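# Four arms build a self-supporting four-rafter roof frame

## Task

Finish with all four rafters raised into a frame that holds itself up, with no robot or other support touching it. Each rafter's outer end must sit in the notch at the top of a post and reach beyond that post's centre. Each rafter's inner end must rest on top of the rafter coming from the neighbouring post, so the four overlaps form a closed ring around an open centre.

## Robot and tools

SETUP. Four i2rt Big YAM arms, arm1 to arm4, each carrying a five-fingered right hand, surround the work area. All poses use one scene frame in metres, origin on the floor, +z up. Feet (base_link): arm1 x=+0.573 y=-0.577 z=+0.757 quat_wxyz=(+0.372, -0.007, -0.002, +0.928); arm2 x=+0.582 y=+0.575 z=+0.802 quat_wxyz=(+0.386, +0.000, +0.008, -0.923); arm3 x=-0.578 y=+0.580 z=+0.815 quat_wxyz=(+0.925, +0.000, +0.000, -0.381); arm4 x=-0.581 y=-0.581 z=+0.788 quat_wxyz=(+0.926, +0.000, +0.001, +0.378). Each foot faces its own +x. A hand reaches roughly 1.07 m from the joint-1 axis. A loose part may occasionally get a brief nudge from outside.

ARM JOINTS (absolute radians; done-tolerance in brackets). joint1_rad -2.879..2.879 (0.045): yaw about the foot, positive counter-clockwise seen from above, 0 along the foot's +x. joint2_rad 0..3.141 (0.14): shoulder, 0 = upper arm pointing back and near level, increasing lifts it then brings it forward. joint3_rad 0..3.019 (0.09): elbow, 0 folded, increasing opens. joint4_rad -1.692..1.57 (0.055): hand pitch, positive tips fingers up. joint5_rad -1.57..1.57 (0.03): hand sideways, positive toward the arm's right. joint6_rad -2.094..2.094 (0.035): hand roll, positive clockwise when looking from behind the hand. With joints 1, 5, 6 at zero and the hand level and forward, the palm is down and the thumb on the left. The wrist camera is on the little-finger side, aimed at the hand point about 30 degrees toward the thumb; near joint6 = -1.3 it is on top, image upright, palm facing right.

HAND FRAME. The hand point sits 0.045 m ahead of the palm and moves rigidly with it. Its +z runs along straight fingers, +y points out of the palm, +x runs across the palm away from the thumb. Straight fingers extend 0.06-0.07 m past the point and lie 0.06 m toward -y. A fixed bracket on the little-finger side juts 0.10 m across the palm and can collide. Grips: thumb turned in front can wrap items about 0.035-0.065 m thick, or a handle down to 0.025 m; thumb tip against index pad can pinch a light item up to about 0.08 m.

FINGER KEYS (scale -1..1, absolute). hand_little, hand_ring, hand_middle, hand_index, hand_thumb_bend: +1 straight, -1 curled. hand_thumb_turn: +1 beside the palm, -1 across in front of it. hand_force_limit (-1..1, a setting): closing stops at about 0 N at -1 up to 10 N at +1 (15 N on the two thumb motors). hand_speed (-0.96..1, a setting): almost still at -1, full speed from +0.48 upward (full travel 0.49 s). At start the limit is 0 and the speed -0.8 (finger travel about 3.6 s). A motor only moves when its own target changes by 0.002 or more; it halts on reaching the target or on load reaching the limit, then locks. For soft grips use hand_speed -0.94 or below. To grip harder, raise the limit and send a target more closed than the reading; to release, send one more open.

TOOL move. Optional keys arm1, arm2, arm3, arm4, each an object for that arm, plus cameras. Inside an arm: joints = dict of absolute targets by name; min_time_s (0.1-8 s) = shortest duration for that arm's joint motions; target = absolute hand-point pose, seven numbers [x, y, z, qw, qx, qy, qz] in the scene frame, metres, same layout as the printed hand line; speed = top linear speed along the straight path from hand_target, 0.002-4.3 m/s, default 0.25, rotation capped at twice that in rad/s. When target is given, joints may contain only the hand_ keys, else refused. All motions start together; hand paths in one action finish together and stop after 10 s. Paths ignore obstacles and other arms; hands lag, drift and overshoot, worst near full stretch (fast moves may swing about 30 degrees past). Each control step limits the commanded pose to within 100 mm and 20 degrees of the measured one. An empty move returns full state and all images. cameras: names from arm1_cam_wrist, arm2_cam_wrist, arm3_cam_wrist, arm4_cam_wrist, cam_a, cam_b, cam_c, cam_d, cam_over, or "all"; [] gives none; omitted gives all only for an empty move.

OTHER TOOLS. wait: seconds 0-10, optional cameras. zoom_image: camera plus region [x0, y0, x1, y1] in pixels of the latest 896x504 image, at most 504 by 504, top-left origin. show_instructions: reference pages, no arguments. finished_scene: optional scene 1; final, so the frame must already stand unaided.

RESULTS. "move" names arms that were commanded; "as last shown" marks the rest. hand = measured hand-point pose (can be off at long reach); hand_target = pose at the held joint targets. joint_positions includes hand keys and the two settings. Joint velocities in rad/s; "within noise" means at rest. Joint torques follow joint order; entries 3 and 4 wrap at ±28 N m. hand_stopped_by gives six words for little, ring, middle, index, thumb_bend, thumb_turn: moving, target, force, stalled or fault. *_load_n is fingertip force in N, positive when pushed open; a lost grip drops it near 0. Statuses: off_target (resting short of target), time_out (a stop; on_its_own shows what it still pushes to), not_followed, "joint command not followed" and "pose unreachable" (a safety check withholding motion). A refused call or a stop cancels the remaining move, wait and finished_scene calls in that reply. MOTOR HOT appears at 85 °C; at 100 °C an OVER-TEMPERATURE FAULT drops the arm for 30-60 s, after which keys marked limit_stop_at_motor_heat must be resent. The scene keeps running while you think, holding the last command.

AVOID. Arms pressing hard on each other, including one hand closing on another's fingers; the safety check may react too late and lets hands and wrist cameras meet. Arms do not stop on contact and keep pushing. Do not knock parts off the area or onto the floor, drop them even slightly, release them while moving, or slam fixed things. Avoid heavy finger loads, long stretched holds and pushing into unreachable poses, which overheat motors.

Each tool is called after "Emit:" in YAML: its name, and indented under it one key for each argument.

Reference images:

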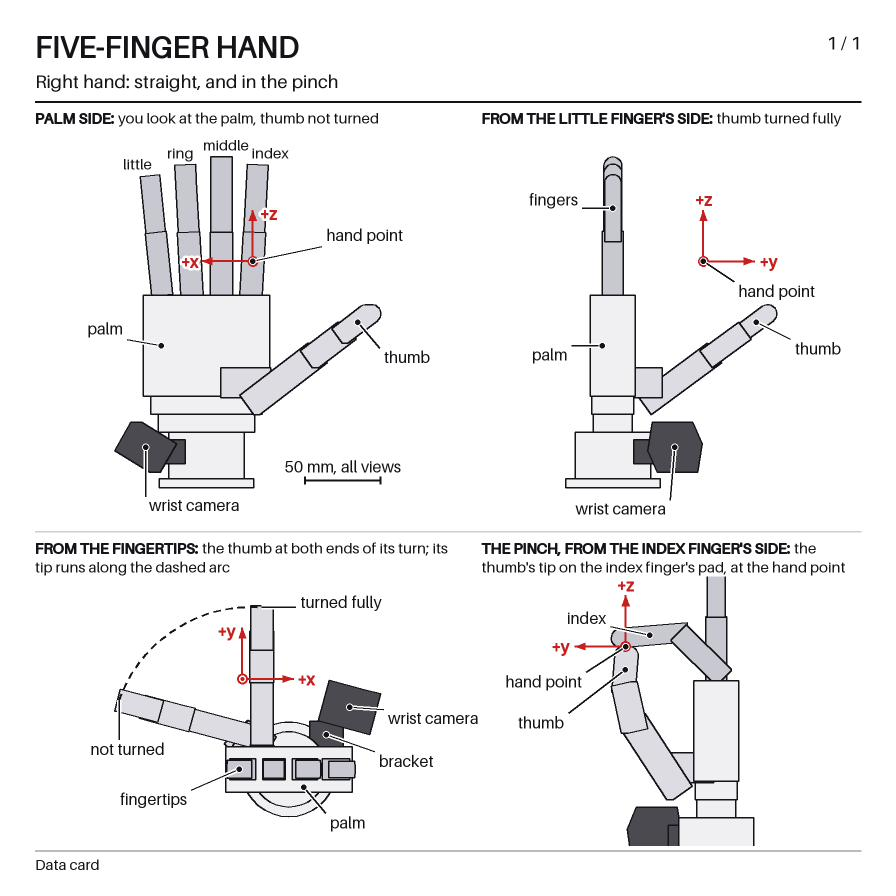

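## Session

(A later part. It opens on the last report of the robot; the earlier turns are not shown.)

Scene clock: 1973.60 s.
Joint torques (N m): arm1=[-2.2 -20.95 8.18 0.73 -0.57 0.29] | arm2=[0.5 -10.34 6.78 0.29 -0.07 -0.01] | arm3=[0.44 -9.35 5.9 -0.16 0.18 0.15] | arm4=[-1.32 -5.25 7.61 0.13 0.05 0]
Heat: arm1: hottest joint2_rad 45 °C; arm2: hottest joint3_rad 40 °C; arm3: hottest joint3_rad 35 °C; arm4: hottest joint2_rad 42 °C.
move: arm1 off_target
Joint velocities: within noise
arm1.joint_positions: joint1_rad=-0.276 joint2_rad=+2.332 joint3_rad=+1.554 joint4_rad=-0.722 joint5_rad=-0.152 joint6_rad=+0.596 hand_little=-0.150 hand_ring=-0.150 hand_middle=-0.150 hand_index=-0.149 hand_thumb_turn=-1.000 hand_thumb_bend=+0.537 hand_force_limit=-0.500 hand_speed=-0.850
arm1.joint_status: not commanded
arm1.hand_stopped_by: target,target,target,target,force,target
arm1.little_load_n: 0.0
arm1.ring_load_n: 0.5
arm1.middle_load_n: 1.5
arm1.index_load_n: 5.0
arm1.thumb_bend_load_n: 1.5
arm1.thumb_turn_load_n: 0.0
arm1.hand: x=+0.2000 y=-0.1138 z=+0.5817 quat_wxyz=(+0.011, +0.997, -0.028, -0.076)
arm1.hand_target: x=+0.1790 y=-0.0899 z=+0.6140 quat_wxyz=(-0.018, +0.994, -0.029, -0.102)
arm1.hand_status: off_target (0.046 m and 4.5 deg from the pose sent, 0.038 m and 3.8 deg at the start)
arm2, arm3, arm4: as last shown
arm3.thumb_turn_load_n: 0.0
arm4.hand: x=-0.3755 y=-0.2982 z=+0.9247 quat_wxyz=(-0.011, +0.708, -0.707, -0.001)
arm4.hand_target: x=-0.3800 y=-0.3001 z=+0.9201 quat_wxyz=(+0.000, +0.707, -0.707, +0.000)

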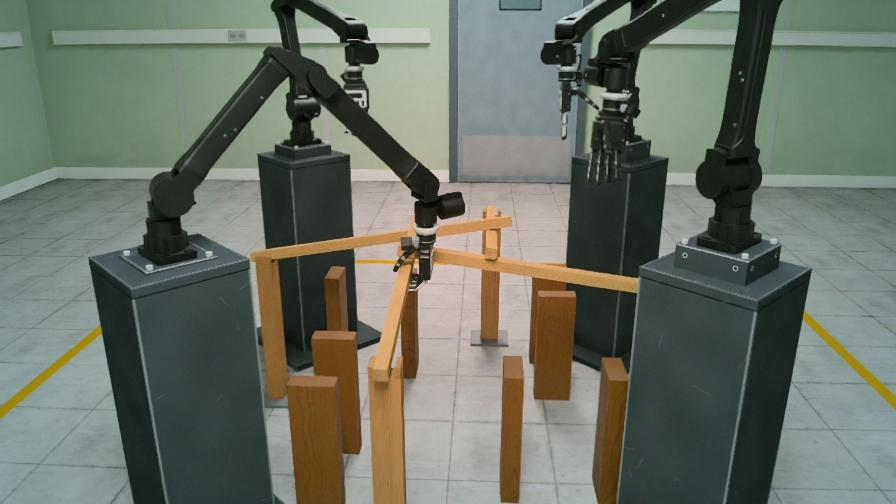

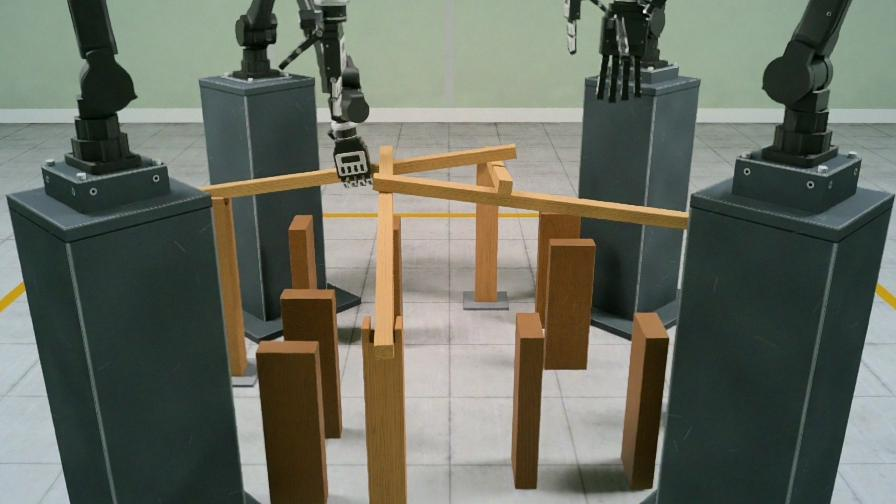

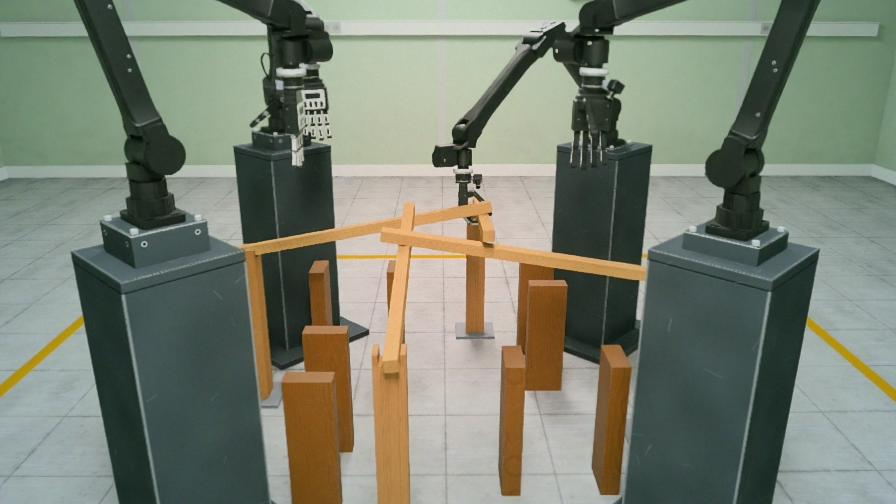

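Emit:
move:
  arm1: {"target": [0.1790, -0.0899, 0.6085, -0.018, 0.9948, -0.029, -0.096], "speed": 0.05}
  cameras: ["cam_a", "cam_b", "cam_c"]

Emit:
zoom_image:
  camera: "cam_c"
  region: [460, 190, 520, 250]

Emit:
zoom_image:
  camera: "cam_b"
  region: [450, 130, 550, 190]

Scene clock: 1981.10 s.
Joint torques (N m): arm1=[-1.44 -20.37 8.29 0.76 -0.56 0.3] | arm2=[0.44 -10.34 6.78 0.31 -0.08 -0.01] | arm3=[0.73 -8.06 5.83 -0.38 0.18 0.13] | arm4=[-1.32 -5.13 7.61 0.08 0.05 0]
Heat: arm1: hottest joint2_rad 45 °C; arm2: hottest joint3_rad 40 °C; arm3: hottest joint3_rad 35 °C; arm4: hottest joint2_rad 41 °C.
move: arm1 off_target
Joint velocities: within noise
arm1.joint_positions: joint1_rad=-0.276 joint2_rad=+2.337 joint3_rad=+1.554 joint4_rad=-0.722 joint5_rad=-0.142 joint6_rad=+0.596 hand_little=-0.150 hand_ring=-0.150 hand_middle=-0.150 hand_index=-0.149 hand_thumb_turn=-1.000 hand_thumb_bend=+0.537 hand_force_limit=-0.500 hand_speed=-0.850
arm1.joint_status: not commanded
arm1.hand_stopped_by: target,target,target,target,force,target
arm1.little_load_n: 0.0
arm1.ring_load_n: 0.0
arm1.middle_load_n: 1.5
arm1.index_load_n: 5.5
arm1.thumb_bend_load_n: 1.0
arm1.thumb_turn_load_n: 0.0
arm1.hand: x=+0.2024 y=-0.1142 z=+0.5778 quat_wxyz=(+0.011, +0.997, -0.029, -0.070)
arm1.hand_target: x=+0.1798 y=-0.0912 z=+0.6095 quat_wxyz=(-0.018, +0.995, -0.029, -0.096)
arm1.hand_status: off_target (0.046 m and 4.4 deg from the pose sent, 0.042 m and 4.1 deg at the start)
arm2, arm3, arm4: as last shown
arm3.thumb_bend_load_n: -0.5
arm4.little_load_n: 0.5

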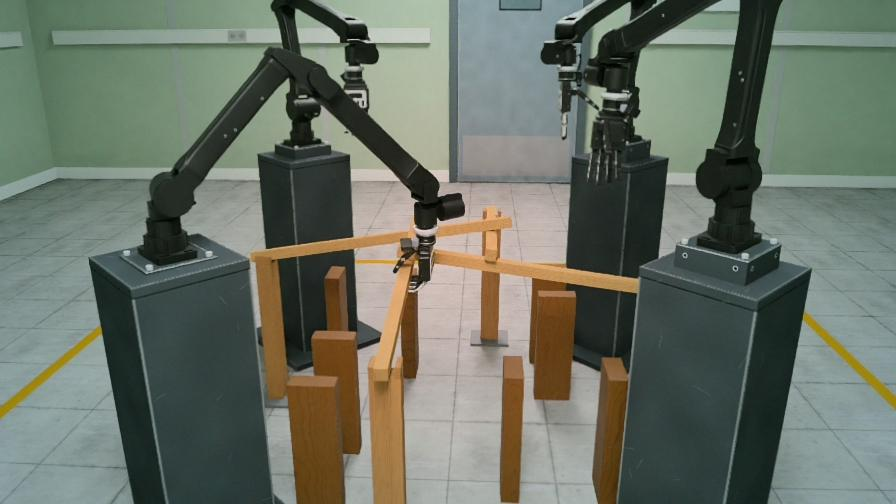

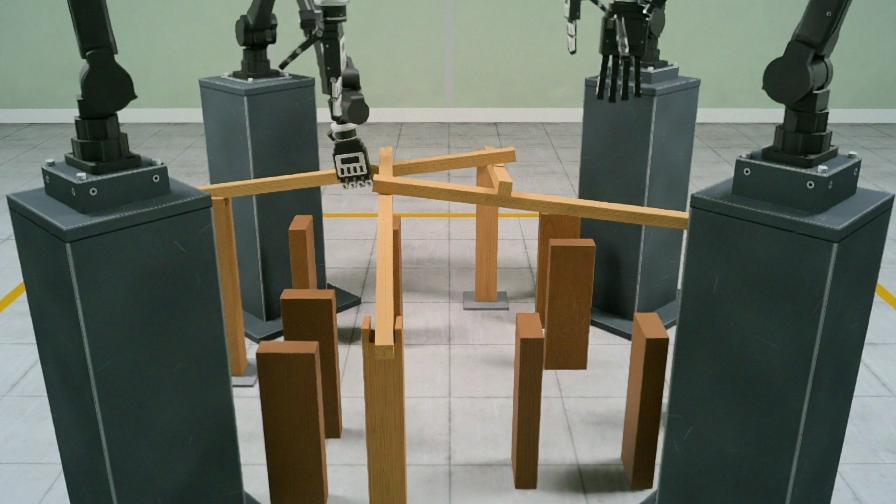

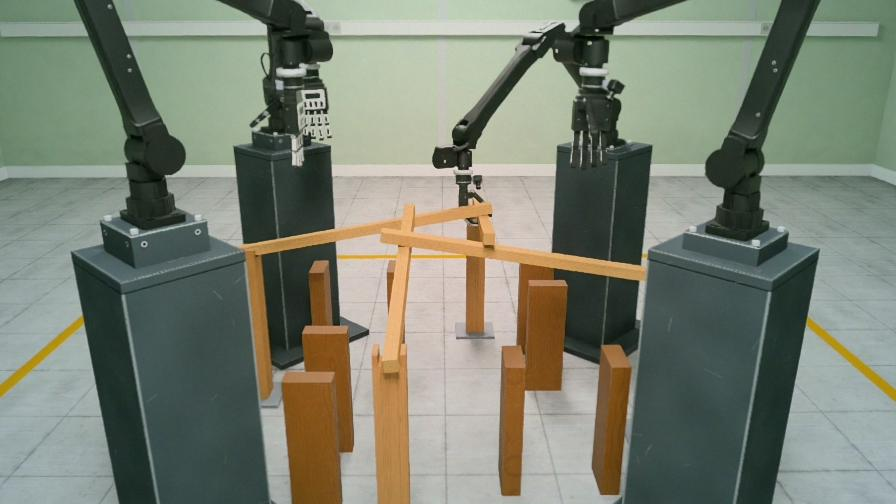

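Scaled by 8.400 from the camera's image (finer frame: 1280x720).

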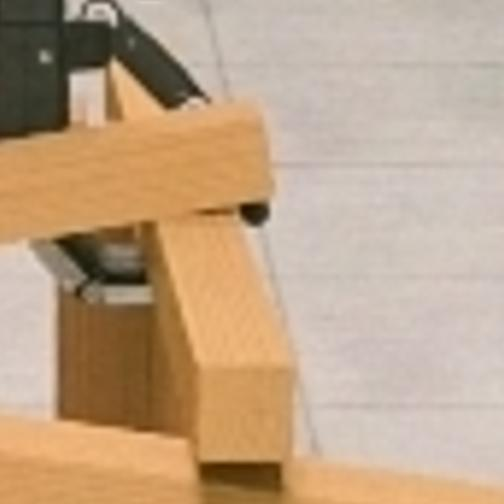

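Scaled by 5.040 from the camera's image (finer frame: 1280x720).

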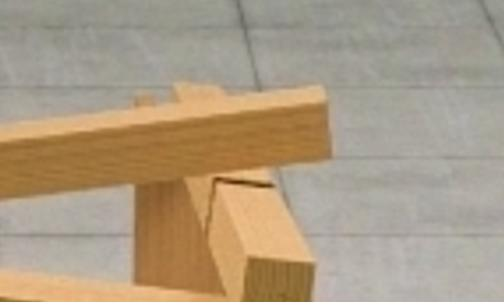

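Emit:
move:
  arm1: {"target": [0.1798, -0.0912, 0.6045, -0.018, 0.9952, -0.029, -0.091], "speed": 0.05}
  cameras: ["cam_b", "cam_c"]

Emit:
zoom_image:
  camera: "cam_c"
  region: [460, 190, 520, 250]

Emit:
zoom_image:
  camera: "cam_b"
  region: [480, 140, 530, 200]

Scene clock: 1991.03 s.
Joint torques (N m): arm1=[-1.44 -21.01 8.24 0.7 -0.51 0.3] | arm2=[0.5 -10.34 6.78 0.31 -0.07 -0.01] | arm3=[0.67 -7.88 5.86 0.06 0.17 0.11] | arm4=[-1.2 -5.3 7.61 0.12 0.07 0]
Heat: arm1: hottest joint2_rad 45 °C; arm2: hottest joint3_rad 40 °C; arm3: hottest joint3_rad 35 °C; arm4: hottest joint2_rad 40 °C.
move: arm1 off_target
Joint velocities: within noise
arm1.joint_positions: joint1_rad=-0.276 joint2_rad=+2.341 joint3_rad=+1.554 joint4_rad=-0.722 joint5_rad=-0.135 joint6_rad=+0.598 hand_little=-0.150 hand_ring=-0.150 hand_middle=-0.150 hand_index=-0.149 hand_thumb_turn=-1.000 hand_thumb_bend=+0.537 hand_force_limit=-0.500 hand_speed=-0.850
arm1.joint_status: not commanded
arm1.hand_stopped_by: target,target,target,target,force,target
arm1.little_load_n: 0.0
arm1.ring_load_n: 0.5
arm1.middle_load_n: 1.0
arm1.index_load_n: 5.5
arm1.thumb_bend_load_n: 1.0
arm1.thumb_turn_load_n: 0.0
arm1.hand: x=+0.2040 y=-0.1146 z=+0.5749 quat_wxyz=(+0.011, +0.997, -0.030, -0.066)
arm1.hand_target: x=+0.1805 y=-0.0925 z=+0.6056 quat_wxyz=(-0.018, +0.995, -0.029, -0.091)
arm1.hand_status: off_target (0.045 m and 4.4 deg from the pose sent, 0.042 m and 4.1 deg at the start)
arm2, arm4: as last shown
arm2.index_load_n: 0.5
arm3.joint_positions: joint1_rad=+0.026 joint2_rad=+1.318 joint3_rad=+0.960 joint4_rad=-1.184 joint5_rad=-0.002 joint6_rad=+0.807 hand_little=+1.000 hand_ring=+1.000 hand_middle=+1.000 hand_index=+1.000 hand_thumb_turn=-1.000 hand_thumb_bend=+1.000 hand_force_limit=-0.500 hand_speed=-0.850
arm3.joint_status: not commanded
arm3.hand_stopped_by: target,target,target,target,target,target
arm3.little_load_n: 0.0
arm3.ring_load_n: 0.0
arm3.middle_load_n: 0.0
arm3.index_load_n: 0.0
arm3.thumb_bend_load_n: 0.0
arm3.thumb_turn_load_n: 0.0
arm3.hand: x=-0.2864 y=+0.3943 z=+0.9270 quat_wxyz=(-0.011, +0.004, -1.000, +0.009)
arm3.hand_target: x=-0.2902 y=+0.4000 z=+0.9202 quat_wxyz=(+0.000, +0.000, -1.000, +0.000)
arm3.hand_status: not commanded
arm4.little_load_n: 0.0

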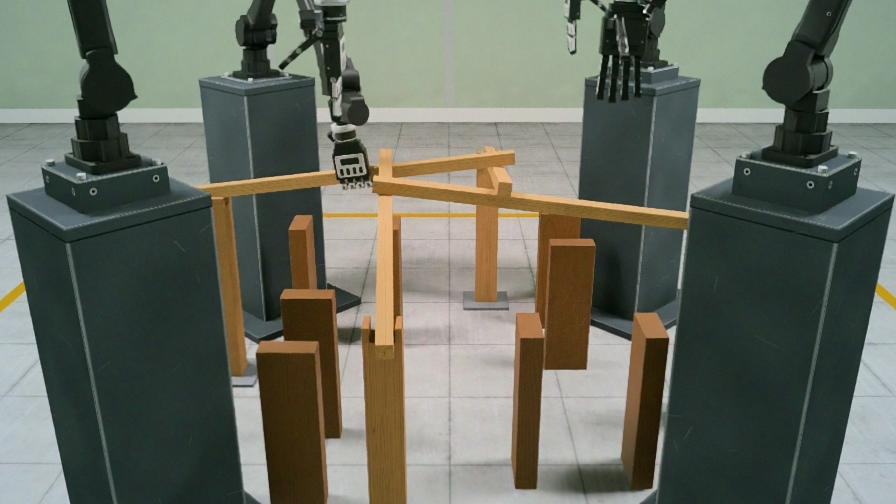

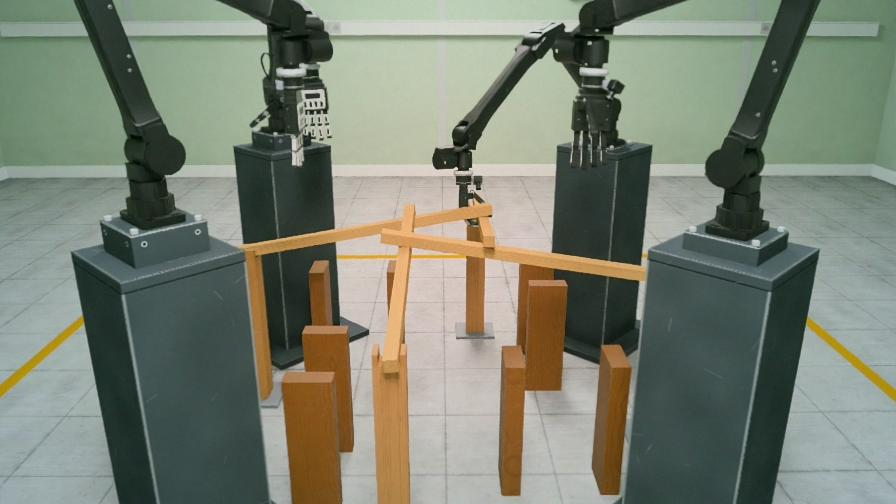

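Scaled by 8.400 from the camera's image (finer frame: 1280x720).

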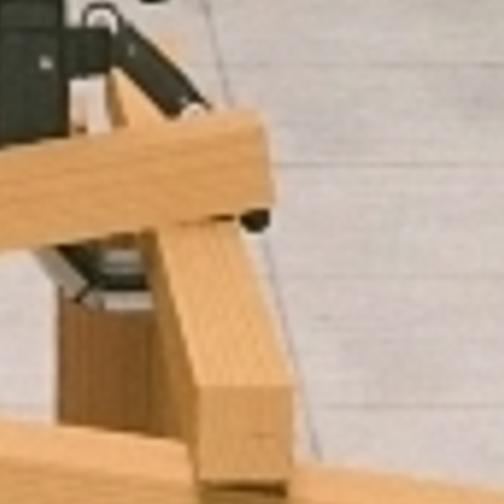

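Scaled by 8.400 from the camera's image (finer frame: 1280x720).

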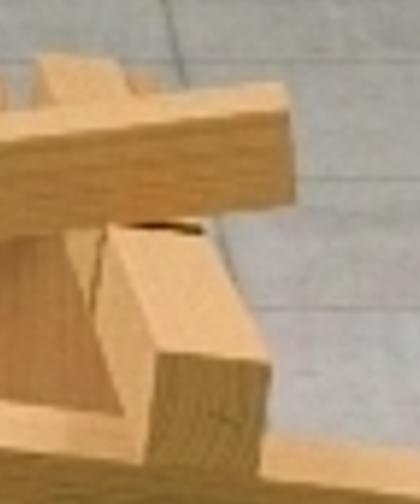

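Emit:
move:
  arm1: {"target": [0.1805, -0.0925, 0.6005, -0.018, 0.9956, -0.029, -0.086], "speed": 0.05}
  cameras: ["cam_a", "cam_b", "cam_c"]

Emit:
zoom_image:
  camera: "cam_c"
  region: [460, 190, 520, 250]

Emit:
zoom_image:
  camera: "cam_b"
  region: [480, 140, 530, 200]

Scene clock: 2006.87 s.
Joint torques (N m): arm1=[-1.32 -20.84 8.12 0.72 -0.46 0.29] | arm2=[0.5 -10.34 6.76 0.31 -0.07 -0.01] | arm3=[1.2 -8.23 5.7 -0.25 0.15 0.16] | arm4=[-1.26 -5.36 7.61 0.09 0.06 0]
Heat: arm1: hottest joint2_rad 46 °C; arm2: hottest joint3_rad 40 °C; arm3: hottest joint3_rad 35 °C; arm4: hottest joint2_rad 39 °C.
move: arm1 off_target
Joint velocities: within noise
arm1.joint_positions: joint1_rad=-0.274 joint2_rad=+2.344 joint3_rad=+1.554 joint4_rad=-0.722 joint5_rad=-0.128 joint6_rad=+0.602 hand_little=-0.150 hand_ring=-0.150 hand_middle=-0.150 hand_index=-0.149 hand_thumb_turn=-1.000 hand_thumb_bend=+0.537 hand_force_limit=-0.500 hand_speed=-0.850
arm1.joint_status: not commanded
arm1.hand_stopped_by: target,target,target,target,force,target
arm1.little_load_n: 0.5
arm1.ring_load_n: 1.0
arm1.middle_load_n: 1.0
arm1.index_load_n: 4.5
arm1.thumb_bend_load_n: 1.0
arm1.thumb_turn_load_n: 0.0
arm1.hand: x=+0.2045 y=-0.1153 z=+0.5727 quat_wxyz=(+0.010, +0.998, -0.031, -0.062)
arm1.hand_target: x=+0.1812 y=-0.0938 z=+0.6014 quat_wxyz=(-0.018, +0.996, -0.029, -0.086)
arm1.hand_status: off_target (0.043 m and 4.2 deg from the pose sent, 0.041 m and 4.0 deg at the start)
arm2, arm3, arm4: as last shown
arm2.middle_load_n: -0.5
arm2.index_load_n: 0.0

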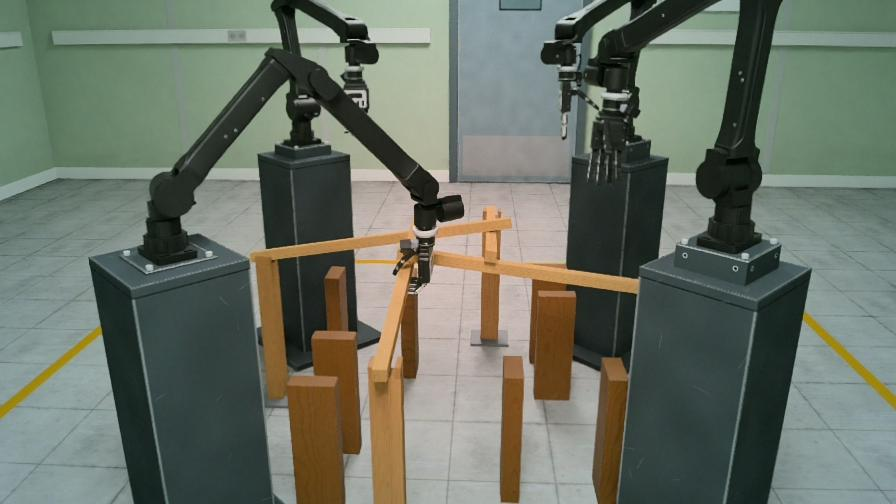

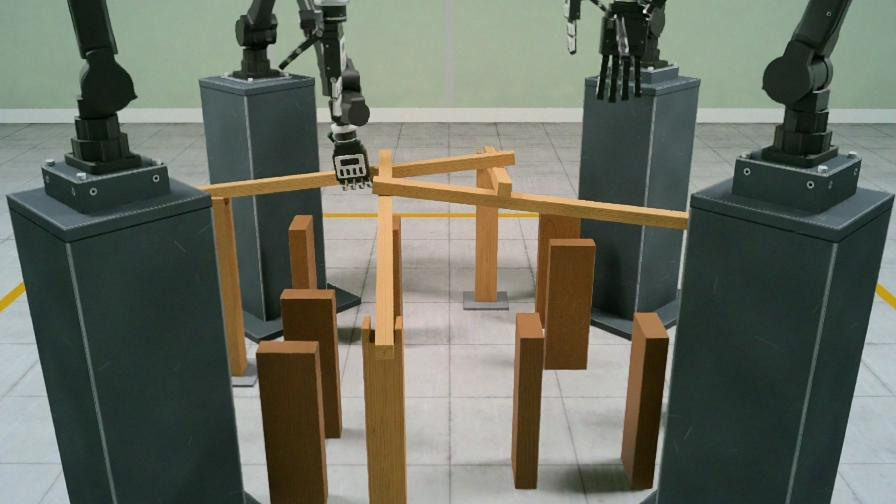

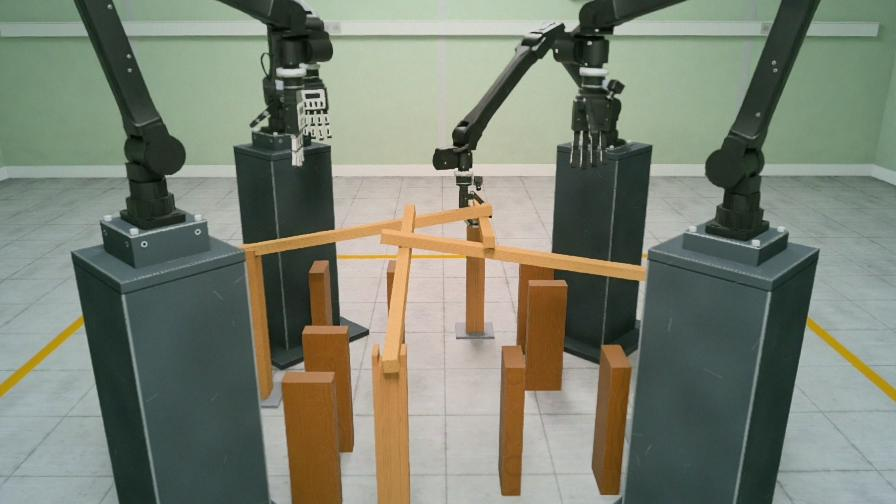

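Scaled by 8.400 from the camera's image (finer frame: 1280x720).

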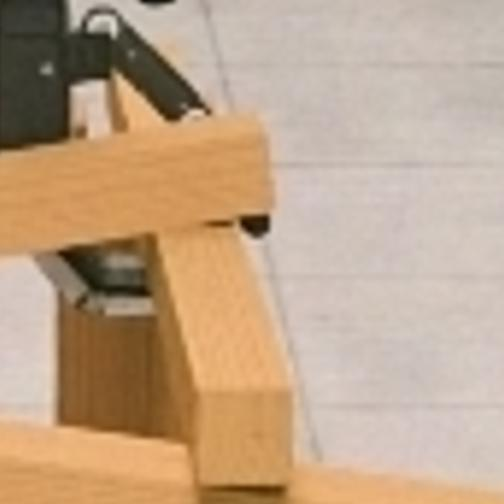

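Scaled by 8.400 from the camera's image (finer frame: 1280x720).

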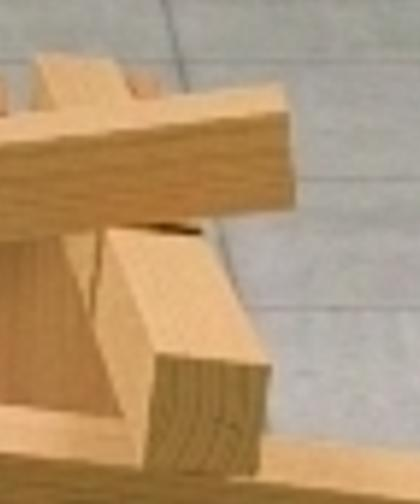

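Emit:
move:
  arm1: {"target": [0.1812, -0.0938, 0.5965, -0.018, 0.9958, -0.029, -0.083], "speed": 0.05}
  cameras: ["cam_b", "cam_c"]

Emit:
zoom_image:
  camera: "cam_c"
  region: [460, 190, 520, 250]

Emit:
zoom_image:
  camera: "cam_b"
  region: [480, 140, 530, 200]

Scene clock: 2019.43 s.
Joint torques (N m): arm1=[-1.49 -20.13 8.24 0.72 -0.34 0.28] | arm2=[0.5 -10.34 6.78 0.31 -0.07 -0.01] | arm3=[1.49 -8.18 6.17 -0.18 0.17 0.14] | arm4=[-1.26 -5.19 7.6 0.09 0.07 0]
Heat: arm1: hottest joint2_rad 45 °C; arm2: hottest joint3_rad 40 °C; arm3: hottest joint3_rad 35 °C; arm4: hottest joint2_rad 39 °C.
move: arm1 off_target
Joint velocities: within noise
arm1.joint_positions: joint1_rad=-0.273 joint2_rad=+2.348 joint3_rad=+1.554 joint4_rad=-0.719 joint5_rad=-0.125 joint6_rad=+0.604 hand_little=-0.150 hand_ring=-0.150 hand_middle=-0.150 hand_index=-0.149 hand_thumb_turn=-1.000 hand_thumb_bend=+0.537 hand_force_limit=-0.500 hand_speed=-0.850
arm1.joint_status: not commanded
arm1.hand_stopped_by: target,target,target,target,force,target
arm1.little_load_n: 0.5
arm1.ring_load_n: 2.5
arm1.middle_load_n: 1.0
arm1.index_load_n: 3.0
arm1.thumb_bend_load_n: 1.5
arm1.thumb_turn_load_n: 0.0
arm1.hand: x=+0.2045 y=-0.1155 z=+0.5704 quat_wxyz=(+0.010, +0.998, -0.032, -0.061)
arm1.hand_target: x=+0.1818 y=-0.0950 z=+0.5974 quat_wxyz=(-0.018, +0.996, -0.029, -0.083)
arm1.hand_status: off_target (0.041 m and 4.1 deg from the pose sent, 0.040 m and 4.0 deg at the start)
arm2, arm3, arm4: as last shown
arm2.middle_load_n: 0.0
arm3.little_load_n: 0.5

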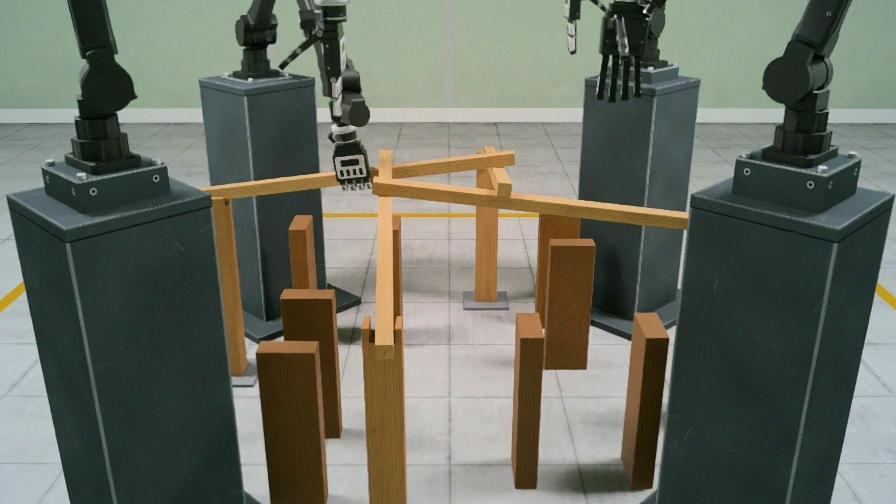

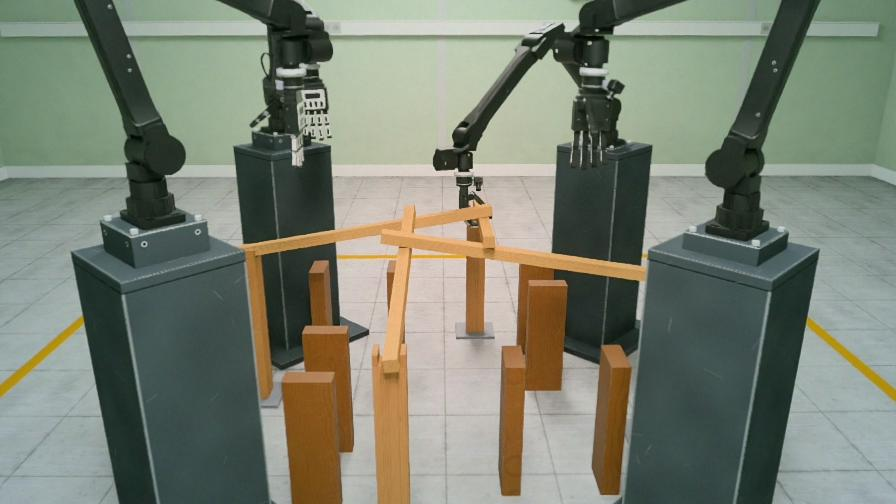

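Scaled by 8.400 from the camera's image (finer frame: 1280x720).

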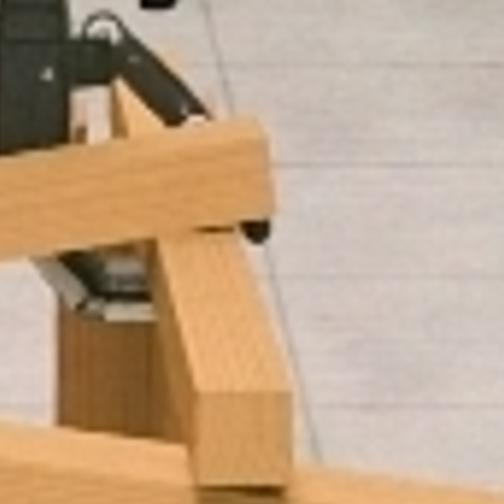

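Scaled by 8.400 from the camera's image (finer frame: 1280x720).

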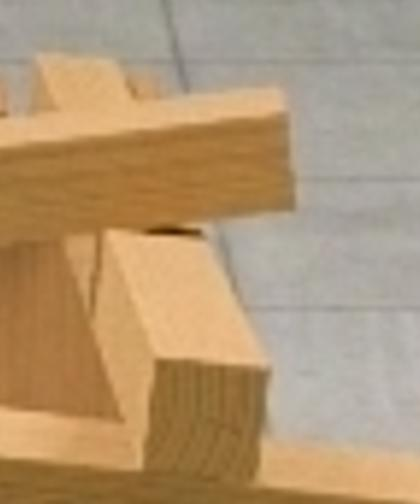

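Emit:
move:
  arm1: {"target": [0.1818, -0.0950, 0.5915, -0.018, 0.9956, -0.029, -0.086], "speed": 0.05}
  cameras: ["cam_b", "cam_c"]

Emit:
zoom_image:
  camera: "cam_c"
  region: [460, 190, 520, 250]

Emit:
zoom_image:
  camera: "cam_b"
  region: [480, 140, 530, 200]

Scene clock: 2030.40 s.
Joint torques (N m): arm1=[-1.32 -20.13 7.6 0.92 -0.5 0.26] | arm2=[0.5 -10.34 6.76 0.31 -0.07 -0.01] | arm3=[0.15 -8.29 5.83 -0.12 0.14 0.11] | arm4=[-1.2 -5.3 7.62 0.12 0.06 -0.01]
Heat: arm1: hottest joint2_rad 44 °C; arm2: hottest joint3_rad 40 °C; arm3: hottest joint3_rad 35 °C; arm4: hottest joint2_rad 38 °C.
move: arm1 off_target
Joint velocities: within noise
arm1.joint_positions: joint1_rad=-0.273 joint2_rad=+2.355 joint3_rad=+1.554 joint4_rad=-0.708 joint5_rad=-0.126 joint6_rad=+0.604 hand_little=-0.150 hand_ring=-0.150 hand_middle=-0.150 hand_index=-0.149 hand_thumb_turn=-1.000 hand_thumb_bend=+0.537 hand_force_limit=-0.500 hand_speed=-0.850
arm1.joint_status: not commanded
arm1.hand_stopped_by: target,target,target,target,force,target
arm1.little_load_n: 2.5
arm1.ring_load_n: 3.0
arm1.middle_load_n: 0.5
arm1.index_load_n: 2.0
arm1.thumb_bend_load_n: 1.5
arm1.thumb_turn_load_n: 0.0
arm1.hand: x=+0.2040 y=-0.1151 z=+0.5662 quat_wxyz=(+0.008, +0.997, -0.032, -0.063)
arm1.hand_target: x=+0.1825 y=-0.0960 z=+0.5922 quat_wxyz=(-0.018, +0.996, -0.029, -0.086)
arm1.hand_status: off_target (0.039 m and 4.1 deg from the pose sent, 0.037 m and 4.3 deg at the start)
arm2, arm3, arm4: as last shown
arm3.little_load_n: 0.0
arm3.ring_load_n: -0.5

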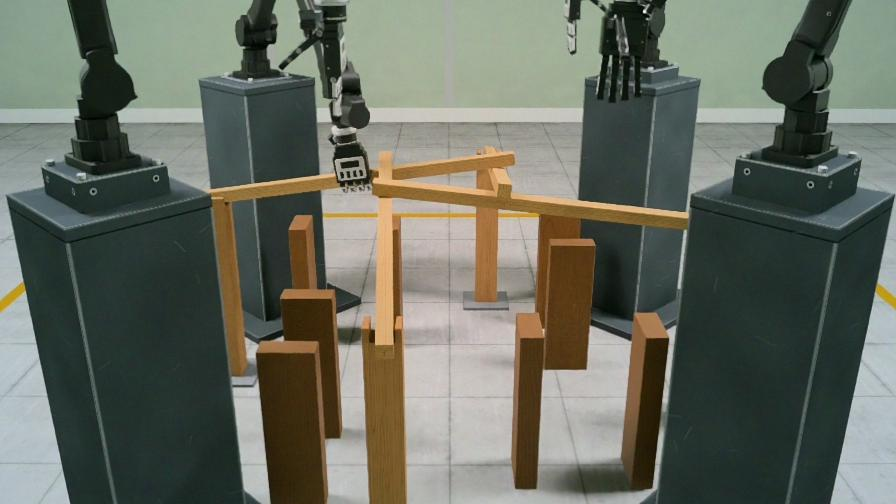

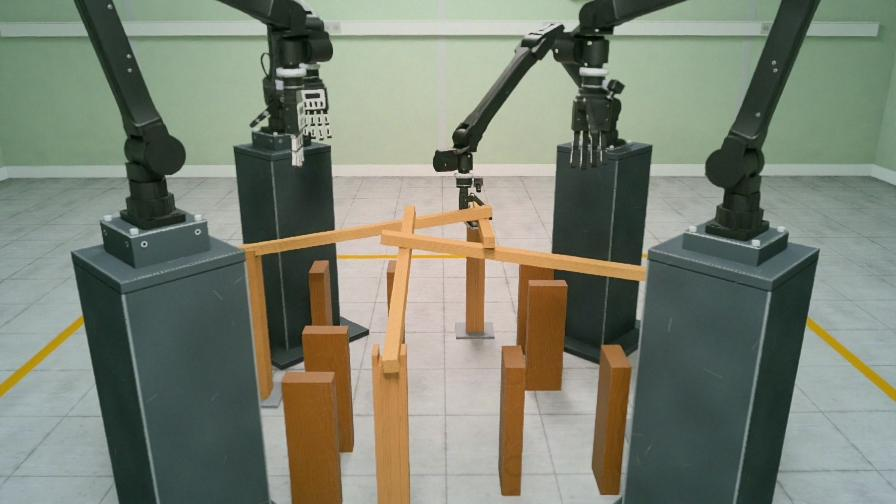

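Scaled by 8.400 from the camera's image (finer frame: 1280x720).

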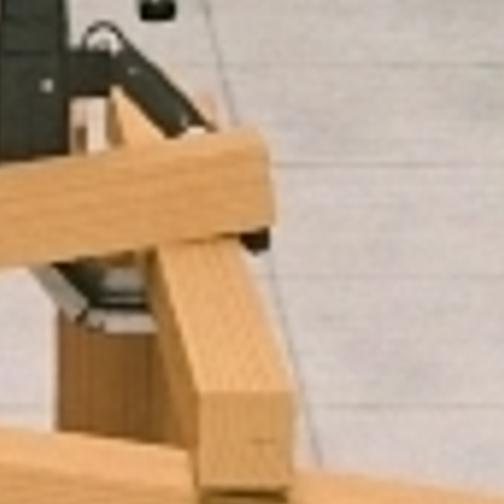

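Scaled by 8.400 from the camera's image (finer frame: 1280x720).

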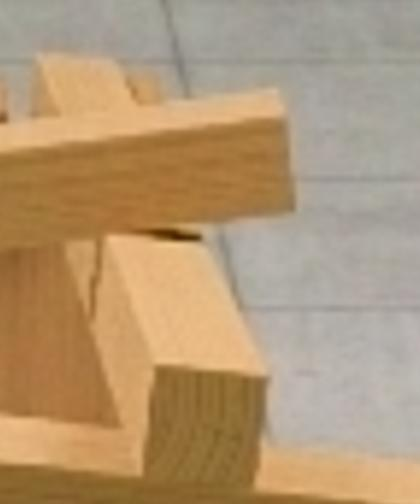

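Emit:
move:
  cameras: ["cam_a", "cam_b", "cam_d"]

Emit:
zoom_image:
  camera: "cam_a"
  region: [320, 300, 460, 400]

Emit:
zoom_image:
  camera: "cam_b"
  region: [190, 160, 270, 220]

Emit:
zoom_image:
  camera: "cam_b"
  region: [310, 240, 460, 360]

Scene clock: 2041.00 s.
Joint torques (N m): arm1=[-1.55 -20.66 7.71 0.95 -0.49 0.26] | arm2=[0.5 -10.34 6.78 0.31 -0.07 -0.01] | arm3=[0.91 -9.47 5.94 0.03 0.1 0.18] | arm4=[-1.2 -5.3 7.61 0.06 0.06 0]
Heat: arm1: hottest joint2_rad 45 °C; arm2: hottest joint3_rad 40 °C; arm3: hottest joint3_rad 35 °C; arm4: hottest joint2_rad 38 °C.
Joint velocities: within noise
arm1.joint_positions: joint1_rad=-0.273 joint2_rad=+2.355 joint3_rad=+1.554 joint4_rad=-0.708 joint5_rad=-0.126 joint6_rad=+0.604 hand_little=-0.150 hand_ring=-0.150 hand_middle=-0.150 hand_index=-0.149 hand_thumb_turn=-1.000 hand_thumb_bend=+0.537 hand_force_limit=-0.500 hand_speed=-0.850
arm1.joint_status: not commanded
arm1.hand_stopped_by: target,target,target,target,force,target
arm1.little_load_n: 2.0
arm1.ring_load_n: 3.0
arm1.middle_load_n: 1.0
arm1.index_load_n: 2.0
arm1.thumb_bend_load_n: 1.5
arm1.thumb_turn_load_n: 0.0
arm1.hand: x=+0.2040 y=-0.1151 z=+0.5662 quat_wxyz=(+0.008, +0.997, -0.032, -0.063) (m; scene frame)
arm1.hand_target: x=+0.1825 y=-0.0960 z=+0.5922 quat_wxyz=(-0.018, +0.996, -0.029, -0.086) (m; scene frame)
arm1.hand_status: off_target (0.039 m and 4.1 deg from the pose sent, 0.037 m and 4.3 deg at the start)
arm2.joint_positions: joint1_rad=-0.337 joint2_rad=+1.492 joint3_rad=+1.116 joint4_rad=-1.168 joint5_rad=-0.017 joint6_rad=+0.464 hand_little=+1.000 hand_ring=+1.000 hand_middle=+1.000 hand_index=+1.000 hand_thumb_turn=-1.000 hand_thumb_bend=+1.000 hand_force_limit=-0.500 hand_speed=-0.850
arm2.joint_status: not commanded
arm2.hand_stopped_by: target,target,target,target,target,target
arm2.little_load_n: 0.0
arm2.ring_load_n: 0.0
arm2.middle_load_n: 0.0
arm2.index_load_n: 0.0
arm2.thumb_bend_load_n: 0.0
arm2.thumb_turn_load_n: 0.0
arm2.hand: x=+0.2648 y=+0.3543 z=+0.9061 quat_wxyz=(+0.004, -0.710, -0.704, +0.012) (m; scene frame)
arm2.hand_target: x=+0.2700 y=+0.3599 z=+0.9002 quat_wxyz=(+0.000, -0.707, -0.707, +0.000) (m; scene frame)
arm2.hand_status: not commanded
arm3.joint_positions: joint1_rad=+0.026 joint2_rad=+1.318 joint3_rad=+0.960 joint4_rad=-1.184 joint5_rad=-0.002 joint6_rad=+0.807 hand_little=+1.000 hand_ring=+1.000 hand_middle=+1.000 hand_index=+1.000 hand_thumb_turn=-1.000 hand_thumb_bend=+1.000 hand_force_limit=-0.500 hand_speed=-0.850
arm3.joint_status: not commanded
arm3.hand_stopped_by: target,target,target,target,target,target
arm3.little_load_n: 0.0
arm3.ring_load_n: 0.0
arm3.middle_load_n: 0.0
arm3.index_load_n: 0.0
arm3.thumb_bend_load_n: 0.0
arm3.thumb_turn_load_n: 0.0
arm3.hand: x=-0.2864 y=+0.3943 z=+0.9270 quat_wxyz=(-0.011, +0.004, -1.000, +0.009) (m; scene frame)
arm3.hand_target: x=-0.2902 y=+0.4000 z=+0.9202 quat_wxyz=(+0.000, +0.000, -1.000, +0.000) (m; scene frame)
arm3.hand_status: not commanded
arm4.joint_positions: joint1_rad=-0.016 joint2_rad=+1.321 joint3_rad=+1.031 joint4_rad=-1.258 joint5_rad=-0.003 joint6_rad=+0.758 hand_little=+1.000 hand_ring=+1.000 hand_middle=+1.000 hand_index=+1.000 hand_thumb_turn=-1.000 hand_thumb_bend=+1.000 hand_force_limit=-0.500 hand_speed=-0.850
arm4.joint_status: not commanded
arm4.hand_stopped_by: target,target,target,target,target,target
arm4.little_load_n: 0.0
arm4.ring_load_n: 0.0
arm4.middle_load_n: 0.0
arm4.index_load_n: 0.0
arm4.thumb_bend_load_n: 0.0
arm4.thumb_turn_load_n: 0.0
arm4.hand: x=-0.3755 y=-0.2982 z=+0.9247 quat_wxyz=(-0.011, +0.708, -0.707, -0.001) (m; scene frame)
arm4.hand_target: x=-0.3800 y=-0.3001 z=+0.9201 quat_wxyz=(+0.000, +0.707, -0.707, +0.000) (m; scene frame)
arm4.hand_status: not commanded
pictures: cam_a, cam_b, cam_d

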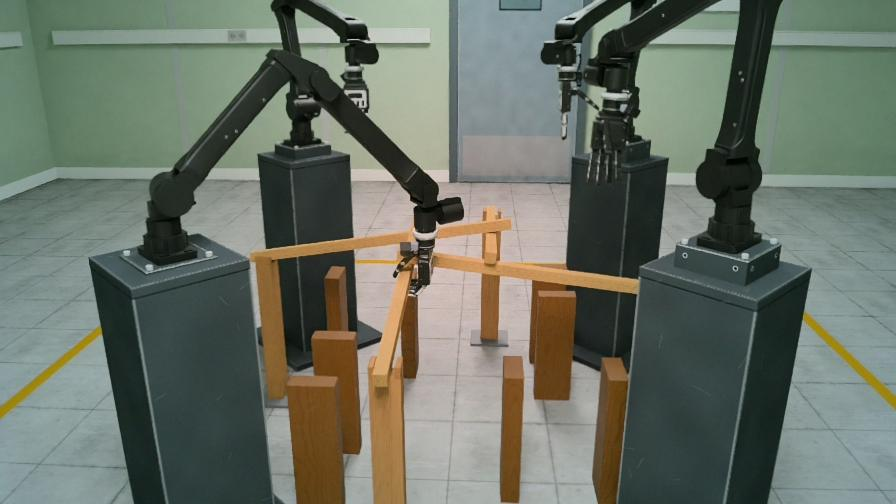

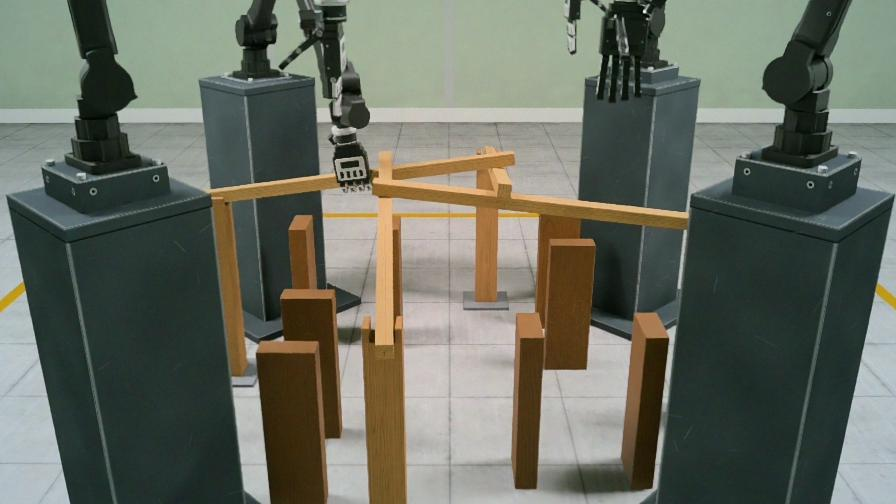

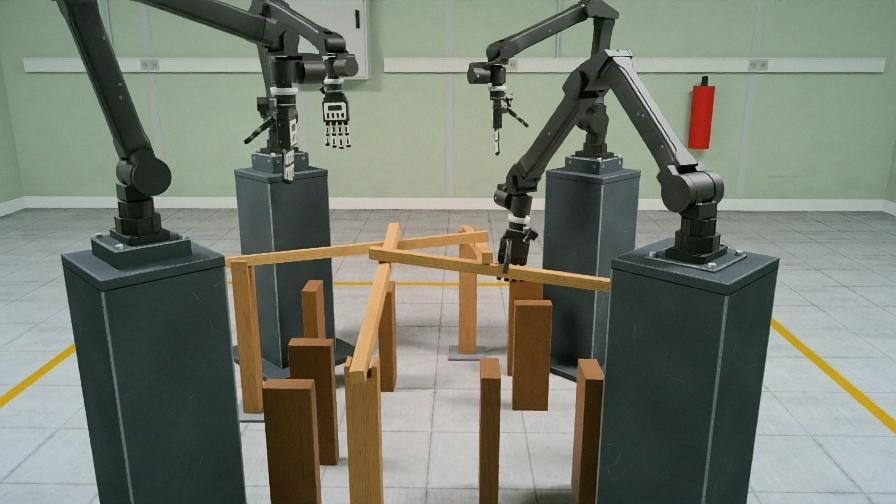

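Scaled by 3.600 from the camera's image (finer frame: 1280x720).

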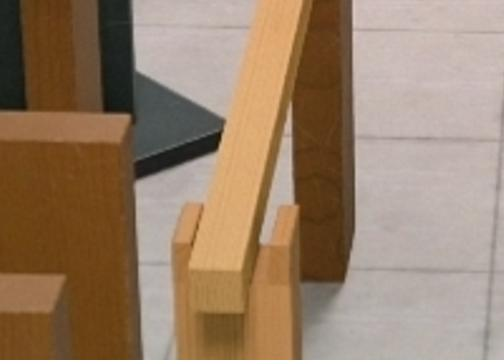

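Scaled by 6.300 from the camera's image (finer frame: 1280x720).

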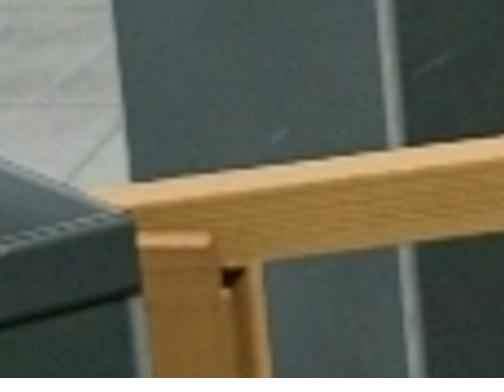

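Scaled by 3.360 from the camera's image (finer frame: 1280x720).

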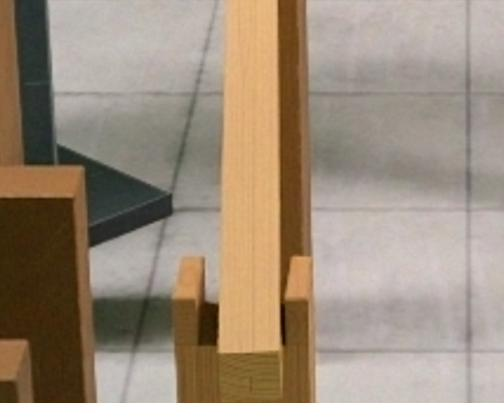

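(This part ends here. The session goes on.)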